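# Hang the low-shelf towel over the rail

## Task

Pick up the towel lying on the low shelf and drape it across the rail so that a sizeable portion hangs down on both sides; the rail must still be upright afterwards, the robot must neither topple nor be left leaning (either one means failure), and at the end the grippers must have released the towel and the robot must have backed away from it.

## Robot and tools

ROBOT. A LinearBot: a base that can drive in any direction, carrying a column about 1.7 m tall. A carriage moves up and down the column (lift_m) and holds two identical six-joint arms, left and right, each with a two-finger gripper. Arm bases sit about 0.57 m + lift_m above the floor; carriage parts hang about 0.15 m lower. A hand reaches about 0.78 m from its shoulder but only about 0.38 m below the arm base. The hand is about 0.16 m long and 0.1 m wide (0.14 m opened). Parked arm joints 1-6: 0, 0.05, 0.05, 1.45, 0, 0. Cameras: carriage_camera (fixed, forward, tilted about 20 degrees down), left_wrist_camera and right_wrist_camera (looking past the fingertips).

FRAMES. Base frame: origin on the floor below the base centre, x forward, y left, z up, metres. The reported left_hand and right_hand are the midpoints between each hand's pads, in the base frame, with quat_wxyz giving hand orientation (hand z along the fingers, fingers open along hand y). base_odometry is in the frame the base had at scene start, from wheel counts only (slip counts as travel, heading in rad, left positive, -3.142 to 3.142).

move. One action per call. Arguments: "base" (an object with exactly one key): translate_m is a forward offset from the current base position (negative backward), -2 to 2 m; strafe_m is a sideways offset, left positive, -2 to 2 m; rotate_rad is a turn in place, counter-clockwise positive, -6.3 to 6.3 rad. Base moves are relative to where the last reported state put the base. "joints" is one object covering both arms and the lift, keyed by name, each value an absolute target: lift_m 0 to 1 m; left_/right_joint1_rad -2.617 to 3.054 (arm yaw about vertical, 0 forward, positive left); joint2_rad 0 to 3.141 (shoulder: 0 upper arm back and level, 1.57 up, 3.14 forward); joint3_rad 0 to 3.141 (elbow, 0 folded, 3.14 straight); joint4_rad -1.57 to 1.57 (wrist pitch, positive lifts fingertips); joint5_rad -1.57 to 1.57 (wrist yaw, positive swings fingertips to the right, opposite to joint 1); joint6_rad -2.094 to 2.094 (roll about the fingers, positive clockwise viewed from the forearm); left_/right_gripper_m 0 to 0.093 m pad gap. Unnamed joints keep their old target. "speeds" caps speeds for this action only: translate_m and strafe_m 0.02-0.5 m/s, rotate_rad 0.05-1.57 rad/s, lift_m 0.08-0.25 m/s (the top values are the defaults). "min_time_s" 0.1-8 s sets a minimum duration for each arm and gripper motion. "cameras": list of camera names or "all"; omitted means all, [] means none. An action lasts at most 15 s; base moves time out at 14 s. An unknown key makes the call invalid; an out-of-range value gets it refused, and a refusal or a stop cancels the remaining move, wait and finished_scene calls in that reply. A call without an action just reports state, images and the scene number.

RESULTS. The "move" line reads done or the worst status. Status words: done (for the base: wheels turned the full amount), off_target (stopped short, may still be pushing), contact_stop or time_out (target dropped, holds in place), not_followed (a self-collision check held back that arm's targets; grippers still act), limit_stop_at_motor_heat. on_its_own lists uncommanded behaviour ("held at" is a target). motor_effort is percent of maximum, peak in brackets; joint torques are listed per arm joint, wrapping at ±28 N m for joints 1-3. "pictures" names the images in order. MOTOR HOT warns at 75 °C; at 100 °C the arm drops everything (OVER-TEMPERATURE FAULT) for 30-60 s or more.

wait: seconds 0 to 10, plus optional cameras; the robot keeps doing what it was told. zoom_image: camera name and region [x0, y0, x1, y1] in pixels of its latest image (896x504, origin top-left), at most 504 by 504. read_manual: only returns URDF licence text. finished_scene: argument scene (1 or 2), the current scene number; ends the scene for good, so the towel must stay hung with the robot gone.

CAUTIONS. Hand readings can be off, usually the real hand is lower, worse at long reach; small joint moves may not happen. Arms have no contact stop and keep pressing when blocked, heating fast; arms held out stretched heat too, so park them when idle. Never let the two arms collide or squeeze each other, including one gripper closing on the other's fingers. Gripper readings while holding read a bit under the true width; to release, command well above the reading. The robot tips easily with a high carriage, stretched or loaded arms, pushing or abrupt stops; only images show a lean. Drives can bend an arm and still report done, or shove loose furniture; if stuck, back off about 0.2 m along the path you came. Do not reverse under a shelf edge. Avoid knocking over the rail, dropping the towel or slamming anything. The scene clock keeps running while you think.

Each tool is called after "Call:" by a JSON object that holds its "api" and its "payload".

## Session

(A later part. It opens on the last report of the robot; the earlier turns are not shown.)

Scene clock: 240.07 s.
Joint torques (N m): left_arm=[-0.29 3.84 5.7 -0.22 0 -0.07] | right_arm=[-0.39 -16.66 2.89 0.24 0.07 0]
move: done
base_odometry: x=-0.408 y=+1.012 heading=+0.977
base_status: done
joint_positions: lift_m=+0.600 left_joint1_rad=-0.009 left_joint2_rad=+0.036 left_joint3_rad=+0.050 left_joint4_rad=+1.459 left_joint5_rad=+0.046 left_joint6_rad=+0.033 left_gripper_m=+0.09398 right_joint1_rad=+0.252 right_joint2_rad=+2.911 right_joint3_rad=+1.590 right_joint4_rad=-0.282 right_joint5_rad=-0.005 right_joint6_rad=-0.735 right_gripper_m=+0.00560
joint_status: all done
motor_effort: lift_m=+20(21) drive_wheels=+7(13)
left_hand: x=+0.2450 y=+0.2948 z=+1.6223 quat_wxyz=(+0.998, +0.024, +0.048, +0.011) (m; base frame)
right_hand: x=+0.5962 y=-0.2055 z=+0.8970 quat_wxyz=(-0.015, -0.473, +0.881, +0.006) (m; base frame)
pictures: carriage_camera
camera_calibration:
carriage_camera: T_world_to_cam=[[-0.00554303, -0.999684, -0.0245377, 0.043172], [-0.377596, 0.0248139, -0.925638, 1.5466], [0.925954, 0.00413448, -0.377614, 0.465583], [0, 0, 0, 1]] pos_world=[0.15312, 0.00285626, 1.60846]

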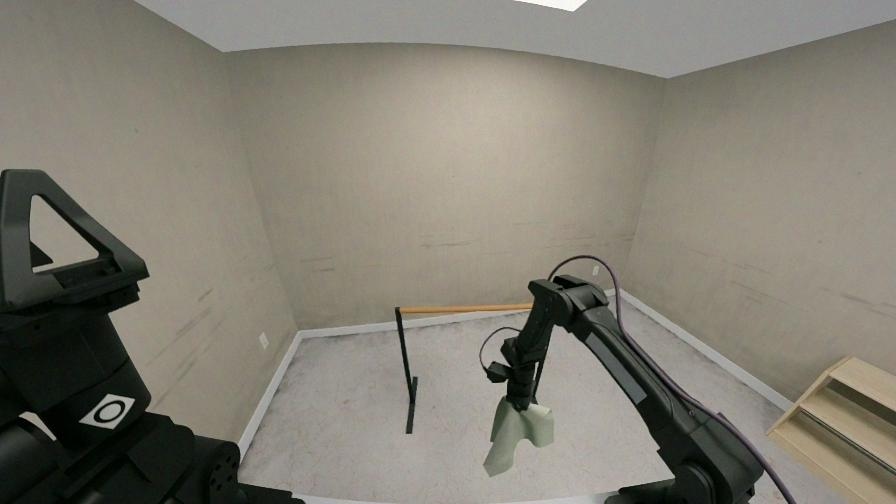

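Call:
{"api": "zoom_image", "payload": {"camera": "carriage_camera", "region": [400, 280, 640, 504]}}

Call:
{"api": "move", "payload": {"joints": {"lift_m": 0.75}, "base": {"rotate_rad": -0.02}, "speeds": {"lift_m": 0.12}}}

Scaled by 2.100 from the camera's 896x504 image, which has a finer 1280x720 frame.

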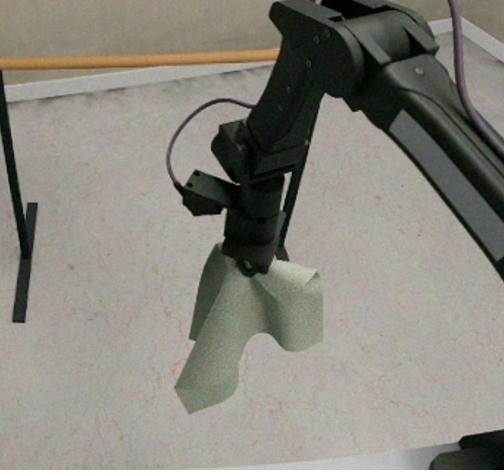

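Scene clock: 250.30 s.
Joint torques (N m): left_arm=[-0.34 3.96 5.6 -0.2 0 -0.08] | right_arm=[-0.05 -16.01 3 0.18 0.07 0.02]
move: done
base_odometry: x=-0.408 y=+1.012 heading=+0.957
base_status: done
joint_positions: lift_m=+0.750 left_joint1_rad=-0.009 left_joint2_rad=+0.036 left_joint3_rad=+0.050 left_joint4_rad=+1.459 left_joint5_rad=+0.046 left_joint6_rad=+0.033 left_gripper_m=+0.09398 right_joint1_rad=+0.249 right_joint2_rad=+2.905 right_joint3_rad=+1.589 right_joint4_rad=-0.281 right_joint5_rad=-0.005 right_joint6_rad=-0.735 right_gripper_m=+0.00560
joint_status: all done
motor_effort: lift_m=+25(31) drive_wheels=+6(6)
left_hand: x=+0.2450 y=+0.2948 z=+1.7717 quat_wxyz=(+0.998, +0.024, +0.048, +0.011) (m; base frame)
right_hand: x=+0.5987 y=-0.2062 z=+1.0485 quat_wxyz=(-0.012, -0.472, +0.881, +0.005) (m; base frame)
pictures: carriage_camera, left_wrist_camera, right_wrist_camera
camera_calibration:
carriage_camera: T_world_to_cam=[[-0.00554303, -0.999684, -0.0245377, 0.046838], [-0.377596, 0.0248139, -0.925638, 1.68489], [0.925954, 0.00413448, -0.377614, 0.521999], [0, 0, 0, 1]] pos_world=[0.15312, 0.00285626, 1.75786]
left_wrist_camera: T_world_to_cam=[[0.0406546, -0.996616, -0.0714406, 0.409075], [0.744848, 0.0778868, -0.662672, 0.97053], [0.665994, -0.0262717, 0.745494, -1.35546], [0, 0, 0, 1]] pos_world=[0.163197, 0.296489, 1.68285]
right_wrist_camera: T_world_to_cam=[[0.816749, -0.571494, -0.0794675, -0.514101], [-0.425214, -0.689263, 0.586609, -0.490592], [-0.390017, -0.445322, -0.805962, 1.11345], [0, 0, 0, 1]] pos_world=[0.64555, -0.136108, 1.14433]

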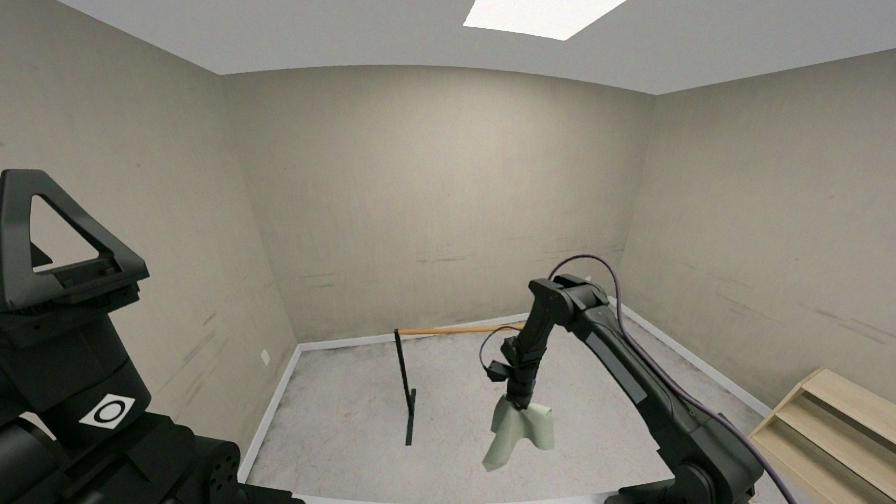

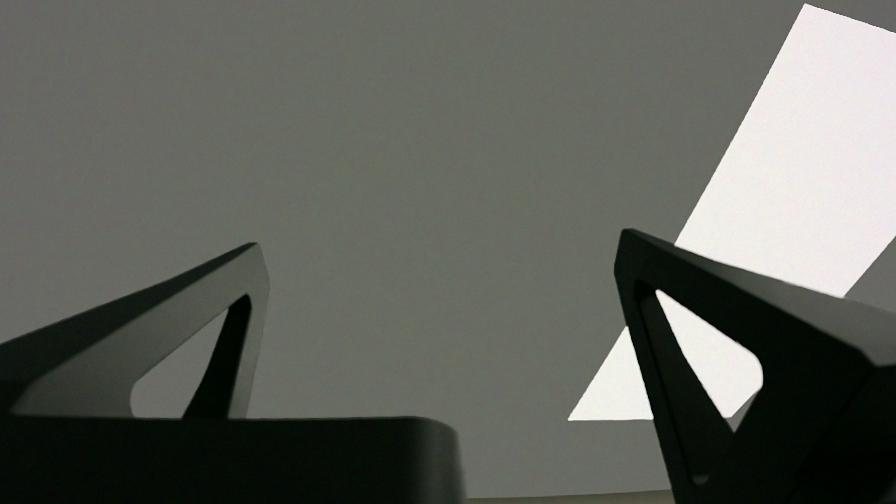

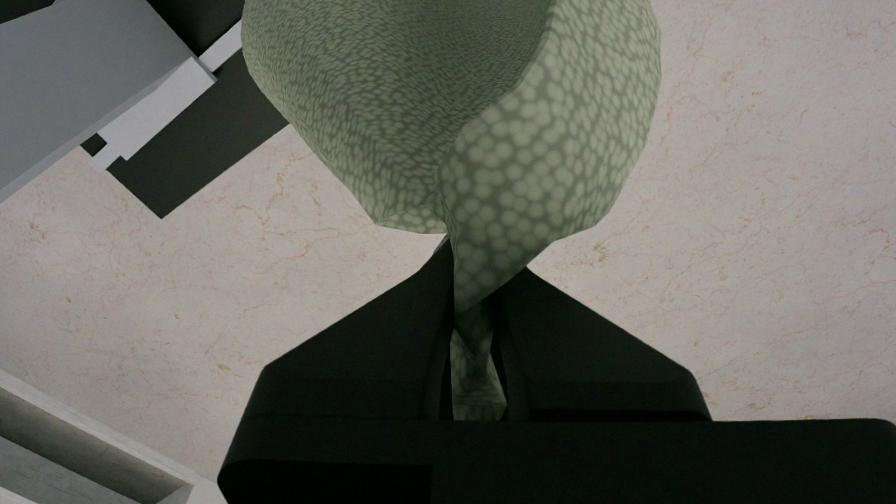

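Call:
{"api": "move", "payload": {"joints": {"right_joint1_rad": 0.185, "right_joint2_rad": 2.903, "right_joint3_rad": 1.964, "right_joint4_rad": -0.26, "lift_m": 0.62}, "base": {"translate_m": 0.3}, "speeds": {"translate_m": 0.15, "lift_m": 0.1}, "min_time_s": 2, "cameras": ["carriage_camera", "right_wrist_camera"]}}

Call:
{"api": "zoom_image", "payload": {"camera": "carriage_camera", "region": [340, 290, 640, 504]}}

Scene clock: 269.87 s.
Joint torques (N m): left_arm=[-0.24 3.96 5.71 -0.18 0 -0.08] | right_arm=[-0.75 -16.29 7.12 1.05 0.06 0.03]
move: done
base_odometry: x=-0.235 y=+1.257 heading=+0.958
base_status: done
joint_positions: lift_m=+0.620 left_joint1_rad=-0.009 left_joint2_rad=+0.036 left_joint3_rad=+0.050 left_joint4_rad=+1.459 left_joint5_rad=+0.046 left_joint6_rad=+0.033 left_gripper_m=+0.09398 right_joint1_rad=+0.191 right_joint2_rad=+2.902 right_joint3_rad=+1.946 right_joint4_rad=-0.270 right_joint5_rad=-0.005 right_joint6_rad=-0.735 right_gripper_m=+0.00560
joint_status: all done
motor_effort: lift_m=+20(21) drive_wheels=-7(14)
left_hand: x=+0.2450 y=+0.2948 z=+1.6423 quat_wxyz=(+0.998, +0.024, +0.048, +0.011) (m; base frame)
right_hand: x=+0.7607 y=-0.1979 z=+0.9908 quat_wxyz=(+0.166, -0.440, +0.881, -0.044) (m; base frame)
pictures: carriage_camera, right_wrist_camera
camera_calibration:
carriage_camera: T_world_to_cam=[[-0.00554303, -0.999684, -0.0245377, 0.0436628], [-0.377596, 0.0248139, -0.925638, 1.56511], [0.925954, 0.00413448, -0.377614, 0.473135], [0, 0, 0, 1]] pos_world=[0.15312, 0.00285626, 1.62846]
right_wrist_camera: T_world_to_cam=[[0.76702, -0.620799, 0.162141, -0.857688], [-0.634478, -0.696251, 0.335666, 0.0243041], [-0.0954906, -0.360337, -0.927922, 1.04728], [0, 0, 0, 1]] pos_world=[0.77329, -0.138156, 1.1027]

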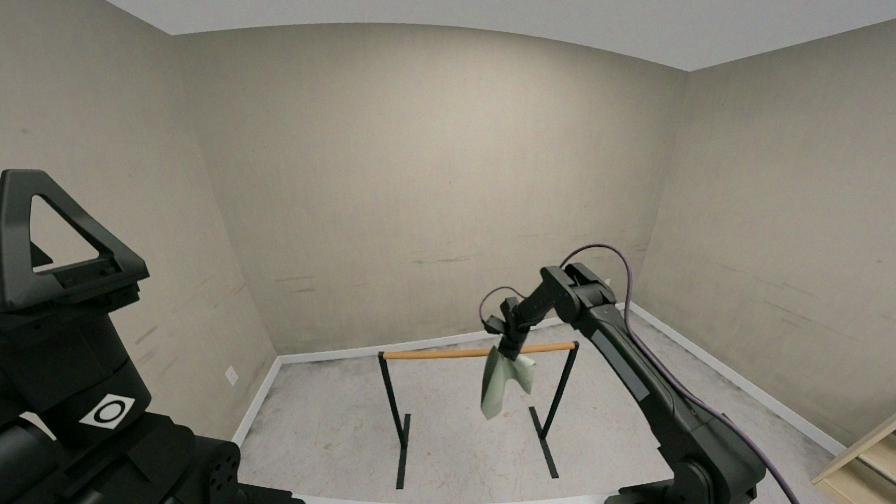

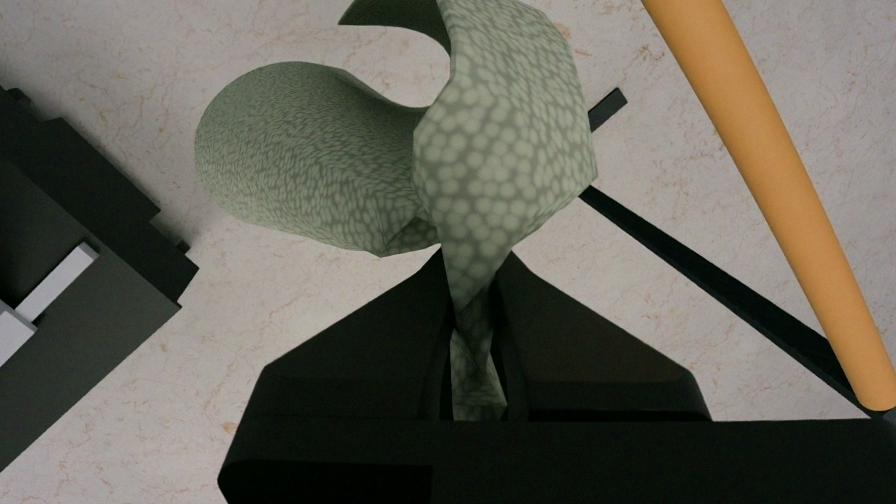

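Scaled by 1.680 from the camera's 896x504 image, which has a finer 1280x720 frame.

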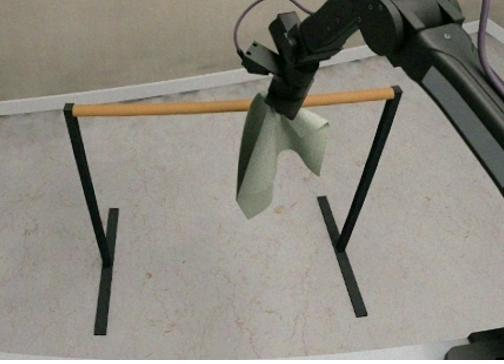

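Call:
{"api": "move", "payload": {"base": {"translate_m": 0.26}, "speeds": {"translate_m": 0.1}, "cameras": ["carriage_camera", "right_wrist_camera"]}}

Call:
{"api": "zoom_image", "payload": {"camera": "carriage_camera", "region": [320, 290, 640, 504]}}

Scene clock: 281.43 s.
Joint torques (N m): left_arm=[-0.32 3.92 5.61 -0.21 0.02 -0.1] | right_arm=[-0.62 -16.03 7.1 1.04 0.07 0.04]
move: done
base_odometry: x=-0.086 y=+1.470 heading=+0.959
base_status: done
joint_positions: lift_m=+0.620 left_joint1_rad=-0.009 left_joint2_rad=+0.036 left_joint3_rad=+0.050 left_joint4_rad=+1.460 left_joint5_rad=+0.046 left_joint6_rad=+0.033 left_gripper_m=+0.09398 right_joint1_rad=+0.189 right_joint2_rad=+2.902 right_joint3_rad=+1.946 right_joint4_rad=-0.269 right_joint5_rad=-0.005 right_joint6_rad=-0.735 right_gripper_m=+0.00560
joint_status: not commanded
motor_effort: lift_m=+20(20) drive_wheels=+8(16)
left_hand: x=+0.2448 y=+0.2948 z=+1.6423 quat_wxyz=(+0.999, +0.024, +0.048, +0.011) (m; base frame)
right_hand: x=+0.7610 y=-0.1987 z=+0.9908 quat_wxyz=(+0.166, -0.439, +0.882, -0.044) (m; base frame)
pictures: carriage_camera, right_wrist_camera
camera_calibration:
carriage_camera: T_world_to_cam=[[-0.00554303, -0.999684, -0.0245377, 0.0436628], [-0.377596, 0.0248139, -0.925638, 1.56511], [0.925954, 0.00413448, -0.377614, 0.473135], [0, 0, 0, 1]] pos_world=[0.15312, 0.00285626, 1.62846]
right_wrist_camera: T_world_to_cam=[[0.766021, -0.621965, 0.162391, -0.858106], [-0.635657, -0.695325, 0.335357, 0.0252875], [-0.0956664, -0.360115, -0.92799, 1.04736], [0, 0, 0, 1]] pos_world=[0.773598, -0.138959, 1.1028]

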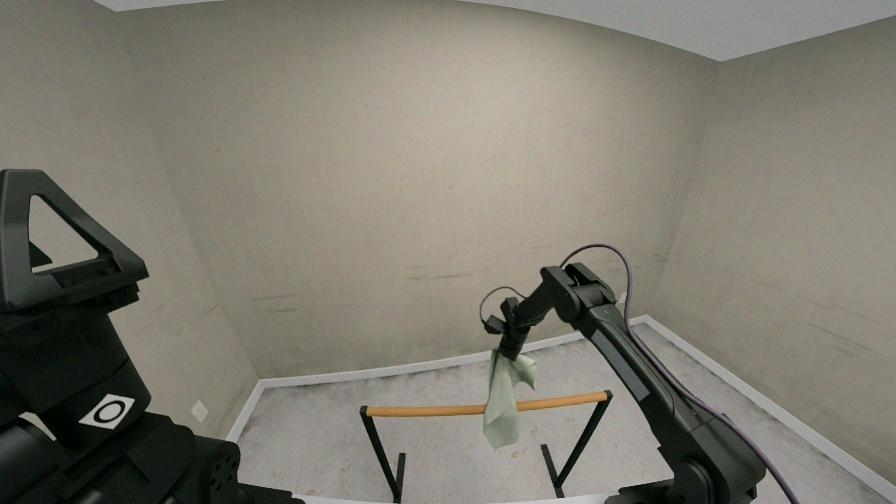

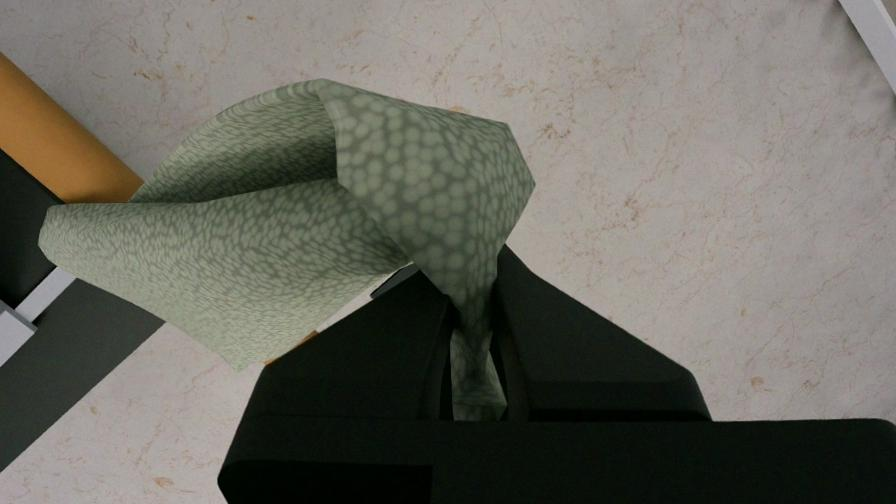

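Scaled by 1.575 from the camera's 896x504 image, which has a finer 1280x720 frame.

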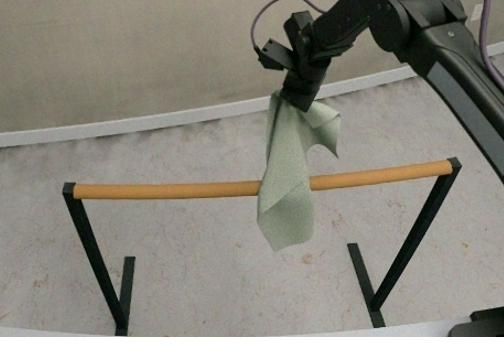

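Call:
{"api": "move", "payload": {"joints": {"lift_m": 0.43}, "speeds": {"lift_m": 0.1}, "cameras": ["carriage_camera", "right_wrist_camera"]}}

Call:
{"api": "zoom_image", "payload": {"camera": "carriage_camera", "region": [320, 290, 640, 504]}}

Scene clock: 292.83 s.
Joint torques (N m): left_arm=[-0.32 3.9 5.68 -0.2 0 -0.1] | right_arm=[-0.42 -16.18 6.54 1.07 0.08 0.04]
move: done
base_odometry: x=-0.086 y=+1.470 heading=+0.959
base_status: not commanded
joint_positions: lift_m=+0.430 left_joint1_rad=-0.009 left_joint2_rad=+0.036 left_joint3_rad=+0.050 left_joint4_rad=+1.460 left_joint5_rad=+0.046 left_joint6_rad=+0.033 left_gripper_m=+0.09398 right_joint1_rad=+0.189 right_joint2_rad=+2.902 right_joint3_rad=+1.953 right_joint4_rad=-0.266 right_joint5_rad=-0.005 right_joint6_rad=-0.735 right_gripper_m=+0.00560
joint_status: all done
motor_effort: lift_m=+20(21) drive_wheels=-6(8)
left_hand: x=+0.2448 y=+0.2948 z=+1.4523 quat_wxyz=(+0.999, +0.024, +0.048, +0.011) (m; base frame)
right_hand: x=+0.7645 y=-0.1981 z=+0.8030 quat_wxyz=(+0.171, -0.439, +0.881, -0.046) (m; base frame)
pictures: carriage_camera, right_wrist_camera
camera_calibration:
carriage_camera: T_world_to_cam=[[-0.00554303, -0.999684, -0.0245377, 0.0390006], [-0.377596, 0.0248139, -0.925638, 1.38924], [0.925954, 0.00413448, -0.377614, 0.401389], [0, 0, 0, 1]] pos_world=[0.15312, 0.00285626, 1.43846]
right_wrist_camera: T_world_to_cam=[[0.764313, -0.622253, 0.169196, -0.834034], [-0.639096, -0.695997, 0.327329, 0.0999142], [-0.0859214, -0.358314, -0.929639, 0.867895], [0, 0, 0, 1]] pos_world=[0.775888, -0.138461, 0.915239]

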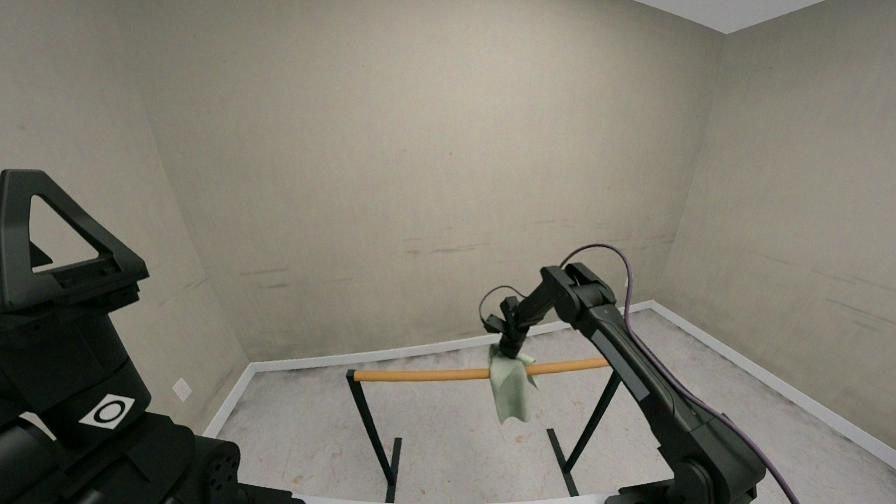

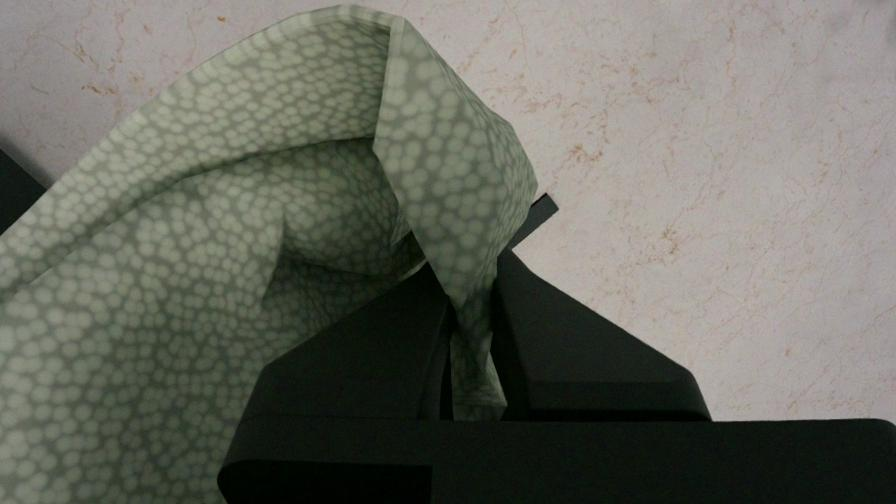

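Scaled by 1.575 from the camera's 896x504 image, which has a finer 1280x720 frame.

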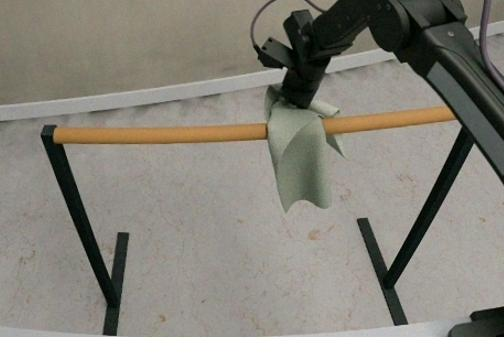

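Call:
{"api": "move", "payload": {"joints": {"right_gripper_m": 0.05}, "min_time_s": 1.5, "cameras": ["carriage_camera", "right_wrist_camera"]}}

Call:
{"api": "zoom_image", "payload": {"camera": "carriage_camera", "region": [320, 290, 640, 504]}}

Scene clock: 297.83 s.
Joint torques (N m): left_arm=[-0.28 3.89 5.68 -0.22 0.01 -0.1] | right_arm=[-0.58 -16.14 6.63 1.01 0.06 0.02]
move: done
base_odometry: x=-0.086 y=+1.470 heading=+0.959
base_status: not commanded
joint_positions: lift_m=+0.430 left_joint1_rad=-0.009 left_joint2_rad=+0.036 left_joint3_rad=+0.050 left_joint4_rad=+1.460 left_joint5_rad=+0.046 left_joint6_rad=+0.033 left_gripper_m=+0.09398 right_joint1_rad=+0.189 right_joint2_rad=+2.902 right_joint3_rad=+1.953 right_joint4_rad=-0.266 right_joint5_rad=-0.005 right_joint6_rad=-0.735 right_gripper_m=+0.04989
joint_status: all done
motor_effort: lift_m=+20(21) drive_wheels=+7(8)
left_hand: x=+0.2448 y=+0.2948 z=+1.4523 quat_wxyz=(+0.999, +0.024, +0.048, +0.011) (m; base frame)
right_hand: x=+0.7645 y=-0.1981 z=+0.8030 quat_wxyz=(+0.171, -0.439, +0.881, -0.046) (m; base frame)
pictures: carriage_camera, right_wrist_camera
camera_calibration:
carriage_camera: T_world_to_cam=[[-0.00554303, -0.999684, -0.0245377, 0.0390006], [-0.377596, 0.0248139, -0.925638, 1.38924], [0.925954, 0.00413448, -0.377614, 0.401389], [0, 0, 0, 1]] pos_world=[0.15312, 0.00285626, 1.43846]
right_wrist_camera: T_world_to_cam=[[0.764313, -0.622253, 0.169196, -0.834034], [-0.639096, -0.695997, 0.327329, 0.0999142], [-0.0859214, -0.358314, -0.929639, 0.867895], [0, 0, 0, 1]] pos_world=[0.775888, -0.138461, 0.915239]

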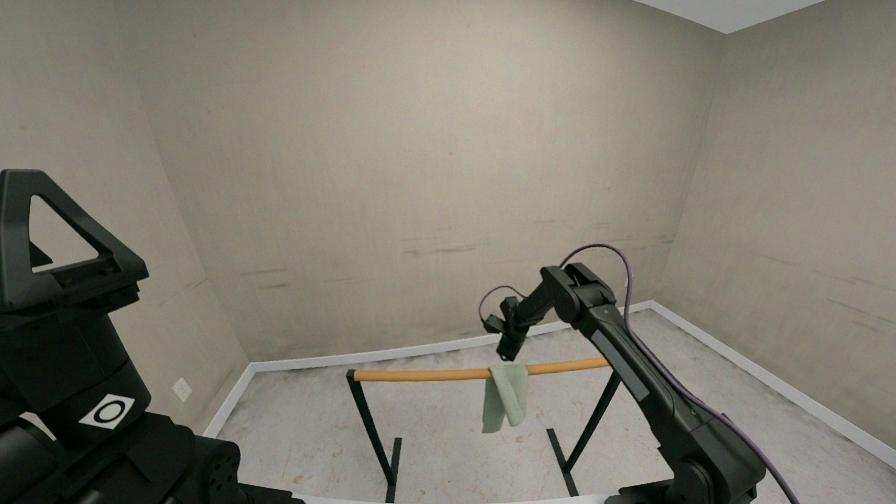

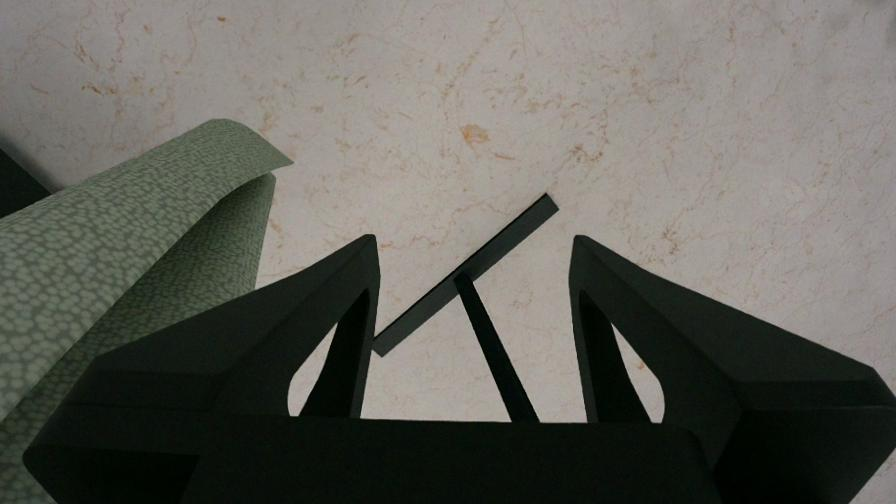

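Scaled by 1.575 from the camera's 896x504 image, which has a finer 1280x720 frame.

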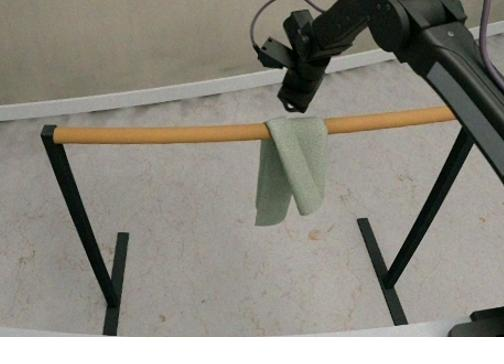

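Call:
{"api": "move", "payload": {"joints": {"lift_m": 0.62}, "speeds": {"lift_m": 0.15}, "cameras": []}}

Call:
{"api": "move", "payload": {"joints": {"right_joint6_rad": 0.0, "right_joint4_rad": -0.7, "right_joint1_rad": 0.25}, "min_time_s": 1, "cameras": ["carriage_camera", "right_wrist_camera"]}}

Call:
{"api": "zoom_image", "payload": {"camera": "carriage_camera", "region": [420, 360, 580, 504]}}

Scene clock: 308.07 s.
Joint torques (N m): left_arm=[-0.28 3.88 5.56 -0.22 0.01 -0.09] | right_arm=[-0.64 -16.29 6.27 1 0.08 0.02]
move: done
base_odometry: x=-0.086 y=+1.470 heading=+0.959
base_status: not commanded
joint_positions: lift_m=+0.620 left_joint1_rad=-0.009 left_joint2_rad=+0.036 left_joint3_rad=+0.050 left_joint4_rad=+1.460 left_joint5_rad=+0.046 left_joint6_rad=+0.033 left_gripper_m=+0.09398 right_joint1_rad=+0.189 right_joint2_rad=+2.902 right_joint3_rad=+1.955 right_joint4_rad=-0.261 right_joint5_rad=-0.005 right_joint6_rad=-0.735 right_gripper_m=+0.04989
joint_status: all done
motor_effort: lift_m=+25(30) drive_wheels=+7(8)
left_hand: x=+0.2448 y=+0.2948 z=+1.6418 quat_wxyz=(+0.999, +0.024, +0.048, +0.011) (m; base frame)
right_hand: x=+0.7667 y=-0.1977 z=+0.9936 quat_wxyz=(+0.175, -0.439, +0.880, -0.047) (m; base frame)
pictures: none
No camera images: "cameras" was empty.

Scene clock: 309.60 s.
Joint torques (N m): left_arm=[-0.25 3.82 5.67 -0.21 -0.02 -0.09] | right_arm=[0.14 -15.34 5.65 0.07 0.13 0.18]
move: done
base_odometry: x=-0.086 y=+1.470 heading=+0.959
base_status: not commanded
joint_positions: lift_m=+0.620 left_joint1_rad=-0.009 left_joint2_rad=+0.036 left_joint3_rad=+0.050 left_joint4_rad=+1.460 left_joint5_rad=+0.046 left_joint6_rad=+0.033 left_gripper_m=+0.09398 right_joint1_rad=+0.245 right_joint2_rad=+2.902 right_joint3_rad=+1.955 right_joint4_rad=-0.683 right_joint5_rad=-0.005 right_joint6_rad=-0.015 right_gripper_m=+0.04990
joint_status: all done
motor_effort: lift_m=+25(25) drive_wheels=+7(8)
left_hand: x=+0.2448 y=+0.2948 z=+1.6418 quat_wxyz=(+0.999, +0.024, +0.048, +0.011) (m; base frame)
right_hand: x=+0.6610 y=-0.1918 z=+0.9780 quat_wxyz=(-0.029, -0.130, +0.991, -0.001) (m; base frame)
pictures: carriage_camera, right_wrist_camera
camera_calibration:
carriage_camera: T_world_to_cam=[[-0.00554303, -0.999684, -0.0245377, 0.0436505], [-0.377596, 0.0248139, -0.925638, 1.56465], [0.925954, 0.00413448, -0.377614, 0.472947], [0, 0, 0, 1]] pos_world=[0.15312, 0.00285626, 1.62796]
right_wrist_camera: T_world_to_cam=[[0.232248, -0.970609, -0.0630829, -0.268651], [-0.752251, -0.220356, 0.620937, -0.140305], [-0.616587, -0.0967571, -0.781318, 1.27973], [0, 0, 0, 1]] pos_world=[0.745915, -0.167849, 1.07005]

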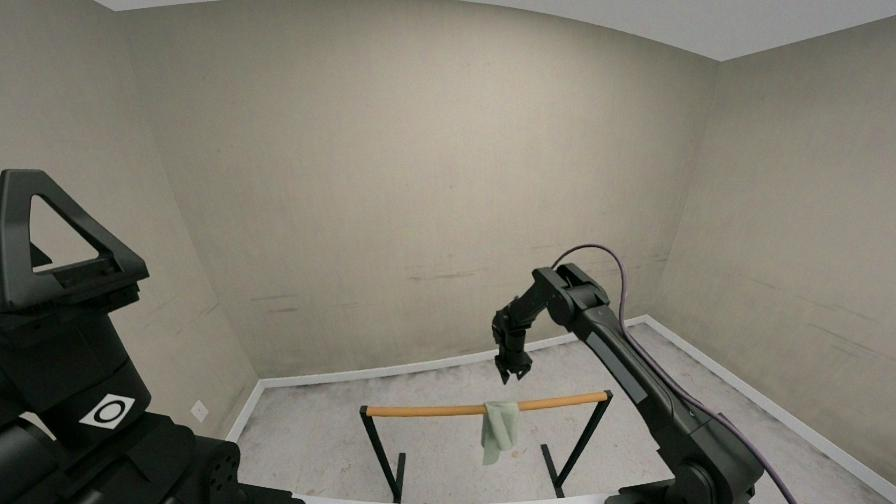

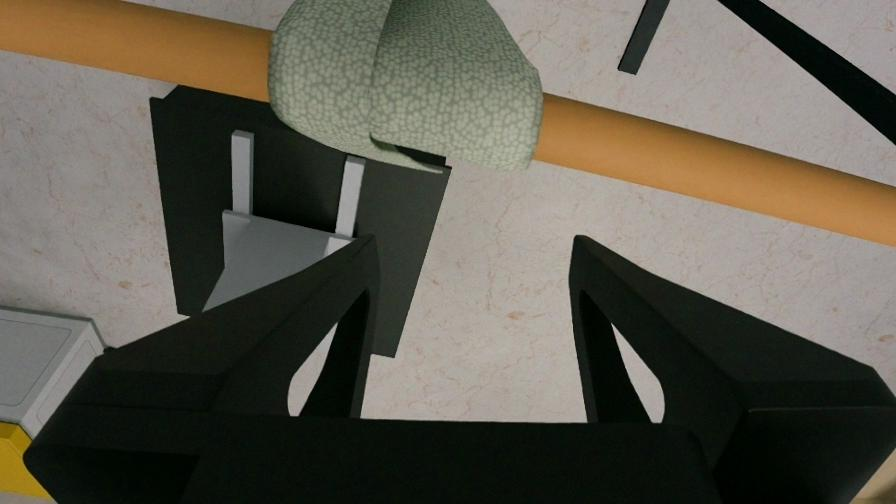

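Scaled by 3.150 from the camera's 896x504 image, which has a finer 1280x720 frame.

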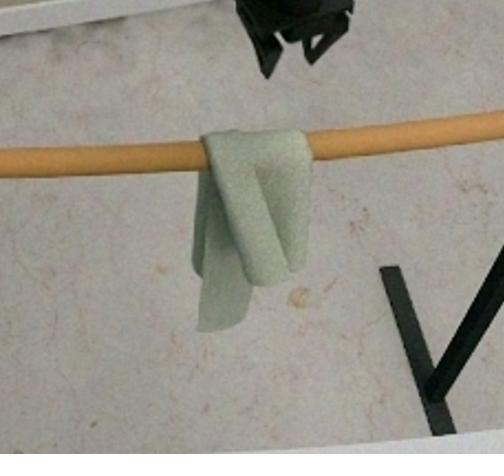

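Call:
{"api": "move", "payload": {"joints": {"right_joint1_rad": 0.0, "right_joint2_rad": 0.05, "right_joint3_rad": 0.05, "right_joint4_rad": 1.45, "right_joint5_rad": 0, "right_joint6_rad": 0, "left_joint1_rad": 0.0, "left_joint2_rad": 3.016, "left_joint3_rad": 1.545, "left_joint4_rad": 1.471, "left_joint5_rad": 1.55, "left_joint6_rad": 0}, "min_time_s": 3, "cameras": ["carriage_camera", "left_wrist_camera"]}}

Scene clock: 332.97 s.
Joint torques (N m): left_arm=[0.13 -10.76 4.31 1.8 0.21 -0.2] | right_arm=[-0.99 2.71 4.9 -0.01 0.14 0.22]
move: done
base_odometry: x=-0.086 y=+1.470 heading=+0.959
base_status: not commanded
joint_positions: lift_m=+0.620 left_joint1_rad=-0.005 left_joint2_rad=+2.995 left_joint3_rad=+1.532 left_joint4_rad=+1.466 left_joint5_rad=+1.536 left_joint6_rad=+0.010 left_gripper_m=+0.09398 right_joint1_rad=+0.007 right_joint2_rad=+0.062 right_joint3_rad=+0.061 right_joint4_rad=+1.434 right_joint5_rad=-0.005 right_joint6_rad=-0.013 right_gripper_m=+0.04990
joint_status: all done
motor_effort: lift_m=+24(25) drive_wheels=-6(8)
left_hand: x=+0.6672 y=+0.1287 z=+1.1261 quat_wxyz=(+0.510, +0.496, +0.504, -0.489) (m; base frame)
right_hand: x=+0.2563 y=-0.3018 z=+1.6440 quat_wxyz=(+0.998, -0.003, +0.069, -0.003) (m; base frame)
pictures: carriage_camera, left_wrist_camera
camera_calibration:
carriage_camera: T_world_to_cam=[[-0.00554303, -0.999684, -0.0245377, 0.0436505], [-0.377596, 0.0248139, -0.925638, 1.56465], [0.925954, 0.00413448, -0.377614, 0.472947], [0, 0, 0, 1]] pos_world=[0.15312, 0.00285626, 1.62796]
left_wrist_camera: T_world_to_cam=[[-0.999321, -0.00867489, -0.0358102, 0.706862], [0.023759, 0.591139, -0.806219, 0.817781], [0.0281627, -0.806523, -0.590532, 0.870866], [0, 0, 0, 1]] pos_world=[0.662427, 0.225083, 1.1989]

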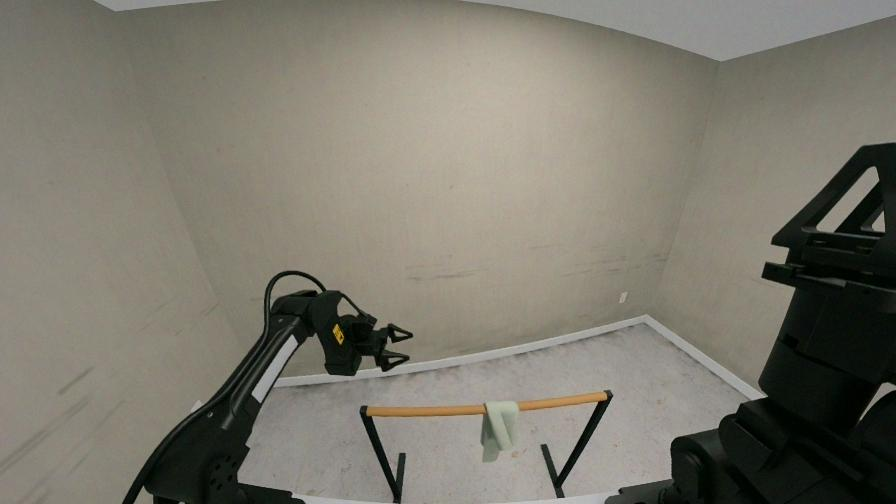

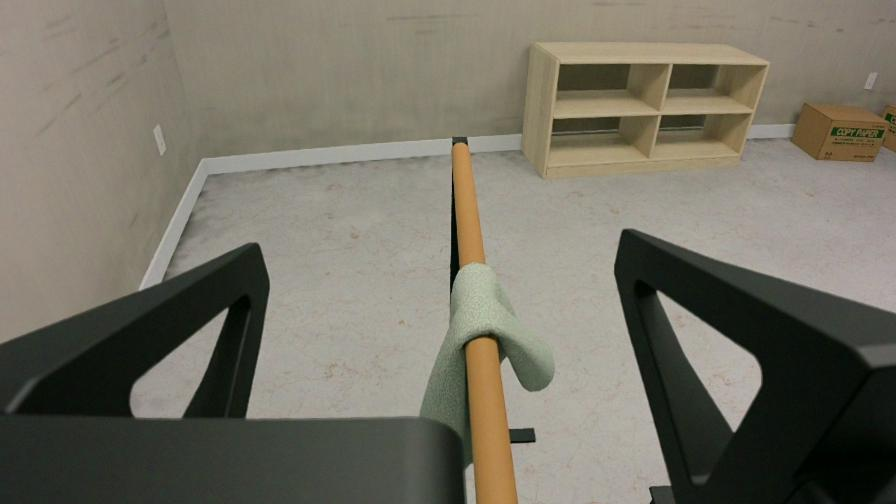

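Call:
{"api": "zoom_image", "payload": {"camera": "left_wrist_camera", "region": [380, 220, 620, 500]}}

Scaled by 1.800 from the camera's 896x504 image, which has a finer 1280x720 frame.

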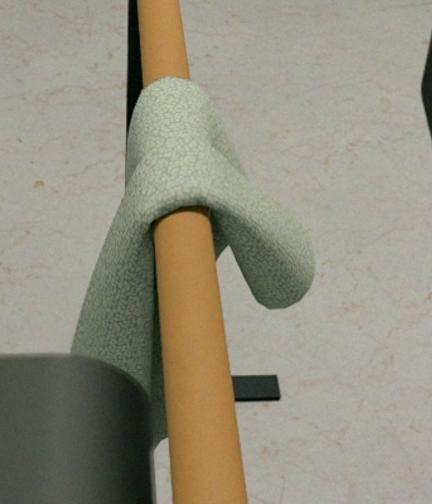

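Call:
{"api": "move", "payload": {"base": {"translate_m": -0.25}, "joints": {"left_joint1_rad": 0.0, "left_joint2_rad": 0.05, "left_joint3_rad": 0.05, "left_joint4_rad": 1.45, "left_joint5_rad": 0, "left_joint6_rad": 0}, "speeds": {"translate_m": 0.2}, "min_time_s": 3, "cameras": ["carriage_camera"]}}

Call:
{"api": "zoom_image", "payload": {"camera": "carriage_camera", "region": [400, 320, 600, 480]}}

Scene clock: 367.00 s.
Joint torques (N m): left_arm=[0.24 2.88 4.79 -0.38 -0.1 -0.15] | right_arm=[-0.95 2.78 5.05 -0.04 0.13 0.21]
move: done
base_odometry: x=-0.230 y=+1.265 heading=+0.960
base_status: done
joint_positions: lift_m=+0.620 left_joint1_rad=-0.005 left_joint2_rad=+0.061 left_joint3_rad=+0.059 left_joint4_rad=+1.469 left_joint5_rad=+0.014 left_joint6_rad=+0.006 left_gripper_m=+0.09399 right_joint1_rad=+0.007 right_joint2_rad=+0.062 right_joint3_rad=+0.059 right_joint4_rad=+1.442 right_joint5_rad=-0.005 right_joint6_rad=-0.013 right_gripper_m=+0.04990
joint_status: all done
motor_effort: lift_m=+24(25) drive_wheels=-6(14)
left_hand: x=+0.2480 y=+0.3003 z=+1.6446 quat_wxyz=(+0.999, +0.007, +0.052, +0.000) (m; base frame)
right_hand: x=+0.2549 y=-0.3018 z=+1.6438 quat_wxyz=(+0.998, -0.003, +0.066, -0.003) (m; base frame)
pictures: carriage_camera
camera_calibration:
carriage_camera: T_world_to_cam=[[-0.00554303, -0.999684, -0.0245377, 0.0436505], [-0.377596, 0.0248139, -0.925638, 1.56465], [0.925954, 0.00413448, -0.377614, 0.472947], [0, 0, 0, 1]] pos_world=[0.15312, 0.00285626, 1.62796]

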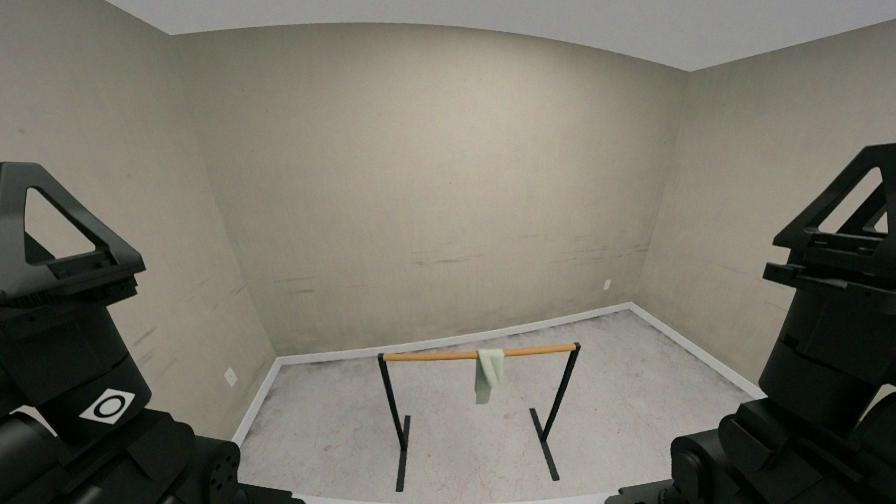

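Scaled by 2.520 from the camera's 896x504 image, which has a finer 1280x720 frame.

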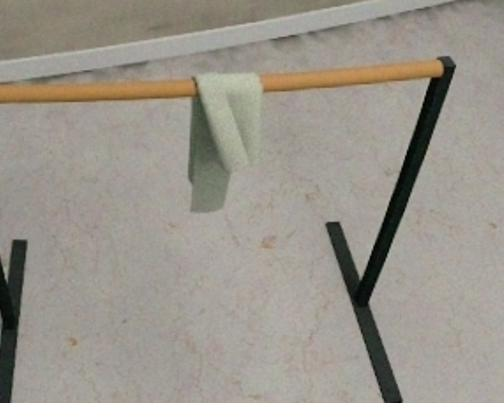

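Call:
{"api": "move", "payload": {"joints": {"right_joint1_rad": 0.225, "right_joint2_rad": 3.042, "right_joint3_rad": 1.135, "right_joint4_rad": 1.306, "right_joint5_rad": 0, "right_joint6_rad": 0, "right_gripper_m": 0.09, "lift_m": 0.45}, "speeds": {"lift_m": 0.1}, "min_time_s": 2.5, "cameras": []}}

Call:
{"api": "move", "payload": {"joints": {"lift_m": 0.35}, "speeds": {"lift_m": 0.1}, "cameras": ["carriage_camera", "right_wrist_camera"]}}

Call:
{"api": "zoom_image", "payload": {"camera": "carriage_camera", "region": [400, 240, 640, 430]}}

Scene clock: 380.30 s.
Joint torques (N m): left_arm=[0.16 3.07 5.26 -0.31 -0.1 -0.15] | right_arm=[0.38 -10.22 1.88 1.77 0.14 0.2]
move: done
base_odometry: x=-0.230 y=+1.265 heading=+0.960
base_status: not commanded
joint_positions: lift_m=+0.450 left_joint1_rad=-0.005 left_joint2_rad=+0.059 left_joint3_rad=+0.054 left_joint4_rad=+1.464 left_joint5_rad=+0.011 left_joint6_rad=+0.006 left_gripper_m=+0.09399 right_joint1_rad=+0.218 right_joint2_rad=+3.023 right_joint3_rad=+1.128 right_joint4_rad=+1.317 right_joint5_rad=-0.005 right_joint6_rad=-0.013 right_gripper_m=+0.08987
joint_status: all done
motor_effort: lift_m=+20(21) drive_wheels=+7(7)
left_hand: x=+0.2500 y=+0.3008 z=+1.4736 quat_wxyz=(+0.998, +0.006, +0.056, +0.000) (m; base frame)
right_hand: x=+0.6765 y=-0.2009 z=+0.8005 quat_wxyz=(+0.474, -0.103, +0.873, +0.051) (m; base frame)
pictures: none
No camera images: "cameras" was empty.

Scene clock: 381.67 s.
Joint torques (N m): left_arm=[0.17 3.12 5.33 -0.28 -0.11 -0.14] | right_arm=[0.42 -10.51 1.52 1.83 0.12 0.21]
move: done
base_odometry: x=-0.230 y=+1.265 heading=+0.960
base_status: not commanded
joint_positions: lift_m=+0.350 left_joint1_rad=-0.005 left_joint2_rad=+0.058 left_joint3_rad=+0.053 left_joint4_rad=+1.463 left_joint5_rad=+0.011 left_joint6_rad=+0.006 left_gripper_m=+0.09399 right_joint1_rad=+0.218 right_joint2_rad=+3.027 right_joint3_rad=+1.131 right_joint4_rad=+1.315 right_joint5_rad=-0.005 right_joint6_rad=-0.013 right_gripper_m=+0.08987
joint_status: all done
motor_effort: lift_m=+20(21) drive_wheels=+7(7)
left_hand: x=+0.2502 y=+0.3008 z=+1.3733 quat_wxyz=(+0.998, +0.006, +0.056, +0.000) (m; base frame)
right_hand: x=+0.6760 y=-0.2011 z=+0.6988 quat_wxyz=(+0.472, -0.103, +0.874, +0.051) (m; base frame)
pictures: carriage_camera, right_wrist_camera
camera_calibration:
carriage_camera: T_world_to_cam=[[-0.00554303, -0.999684, -0.0245377, 0.0370376], [-0.377596, 0.0248139, -0.925638, 1.31519], [0.925954, 0.00413448, -0.377614, 0.37118], [0, 0, 0, 1]] pos_world=[0.15312, 0.00285626, 1.35846]
right_wrist_camera: T_world_to_cam=[[0.263259, -0.963786, -0.0425611, -0.33263], [-0.900634, -0.229718, -0.368901, 0.832419], [0.345765, 0.135449, -0.928494, 0.56904], [0, 0, 0, 1]] pos_world=[0.640519, -0.206438, 0.821273]

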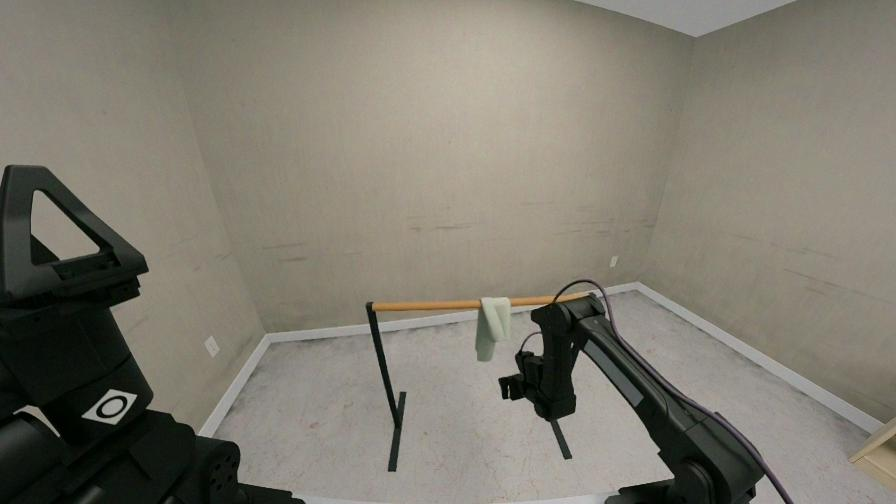

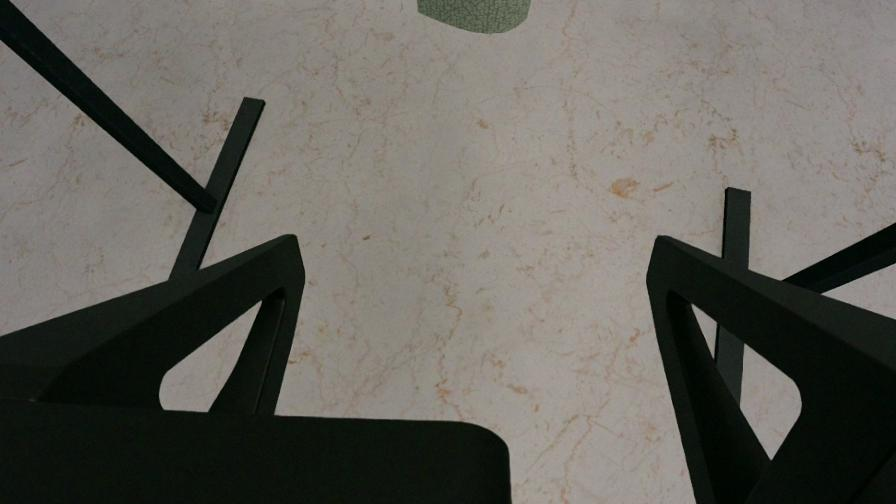

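Scaled by 2.100 from the camera's 896x504 image, which has a finer 1280x720 frame.

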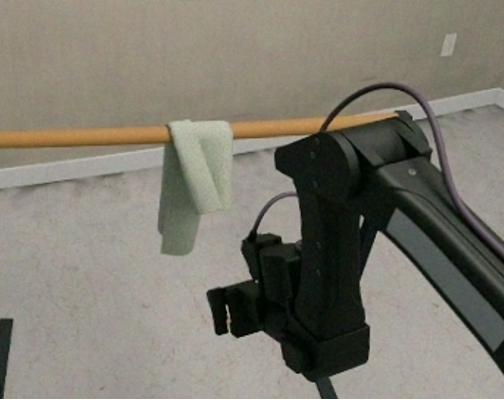

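Call:
{"api": "move", "payload": {"joints": {"lift_m": 0.375, "right_joint1_rad": 0.195, "right_gripper_m": 0.093}, "base": {"translate_m": 0.14}, "speeds": {"translate_m": 0.1}, "cameras": ["carriage_camera", "right_wrist_camera"]}}

Call:
{"api": "zoom_image", "payload": {"camera": "carriage_camera", "region": [400, 260, 640, 450]}}

Scene clock: 394.37 s.
Joint torques (N m): left_arm=[0.17 3.3 5.37 -0.28 -0.11 -0.15] | right_arm=[-0.7 -11 1.4 1.78 0.12 0.21]
move: done
base_odometry: x=-0.150 y=+1.380 heading=+0.961
base_status: done
joint_positions: lift_m=+0.375 left_joint1_rad=-0.005 left_joint2_rad=+0.056 left_joint3_rad=+0.052 left_joint4_rad=+1.461 left_joint5_rad=+0.011 left_joint6_rad=+0.006 left_gripper_m=+0.09399 right_joint1_rad=+0.200 right_joint2_rad=+3.031 right_joint3_rad=+1.133 right_joint4_rad=+1.316 right_joint5_rad=-0.004 right_joint6_rad=-0.013 right_gripper_m=+0.09286
joint_status: all done
motor_effort: lift_m=+24(30) drive_wheels=+9(13)
left_hand: x=+0.2502 y=+0.3008 z=+1.3976 quat_wxyz=(+0.998, +0.006, +0.056, +0.000) (m; base frame)
right_hand: x=+0.6772 y=-0.2098 z=+0.7220 quat_wxyz=(+0.472, -0.094, +0.875, +0.046) (m; base frame)
pictures: carriage_camera, right_wrist_camera
camera_calibration:
carriage_camera: T_world_to_cam=[[-0.00554303, -0.999684, -0.0245377, 0.0376388], [-0.377596, 0.0248139, -0.925638, 1.33787], [0.925954, 0.00413448, -0.377614, 0.380431], [0, 0, 0, 1]] pos_world=[0.15312, 0.00285626, 1.38296]
right_wrist_camera: T_world_to_cam=[[0.244761, -0.968656, -0.0423947, -0.328959], [-0.905123, -0.212593, -0.368181, 0.846179], [0.347628, 0.128489, -0.928787, 0.588691], [0, 0, 0, 1]] pos_world=[0.641767, -0.214396, 0.84437]

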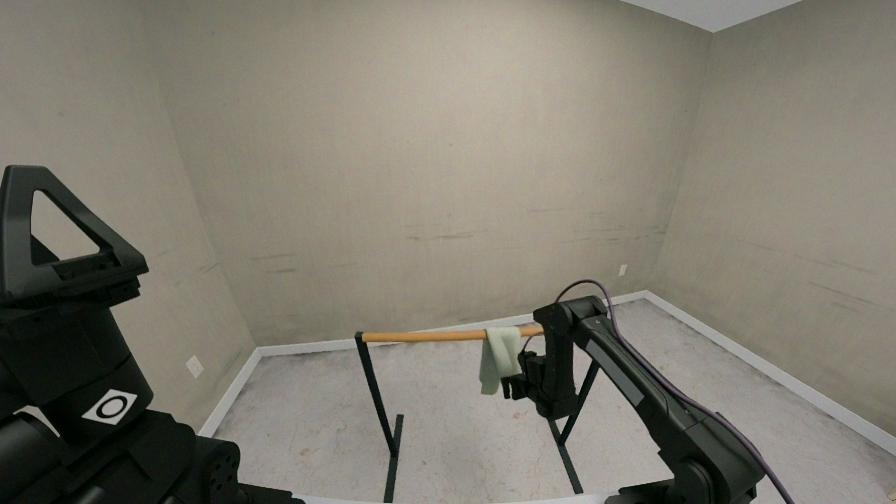

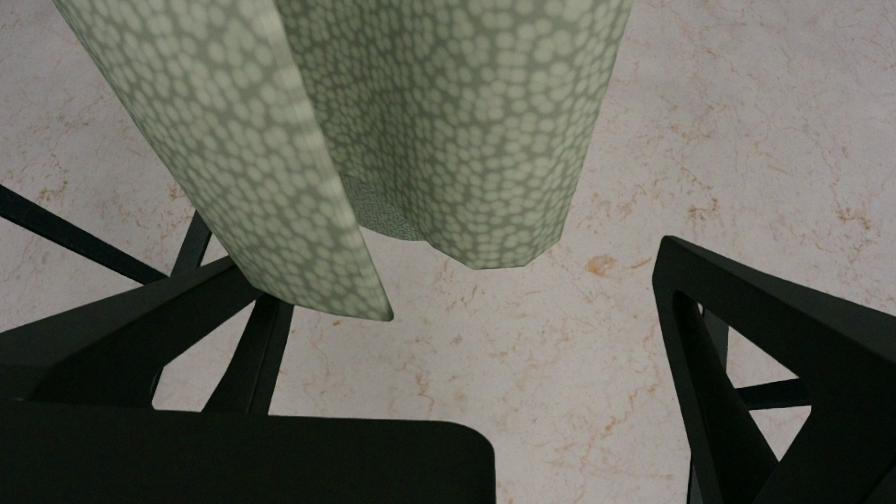

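Scaled by 2.100 from the camera's 896x504 image, which has a finer 1280x720 frame.

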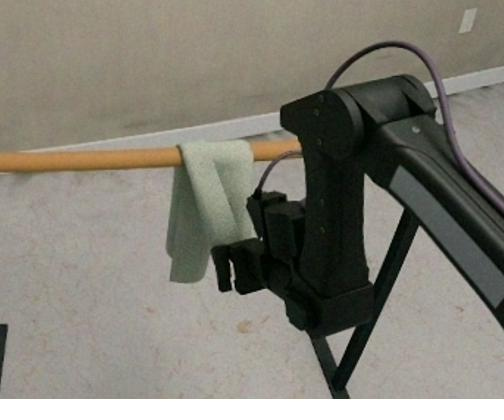

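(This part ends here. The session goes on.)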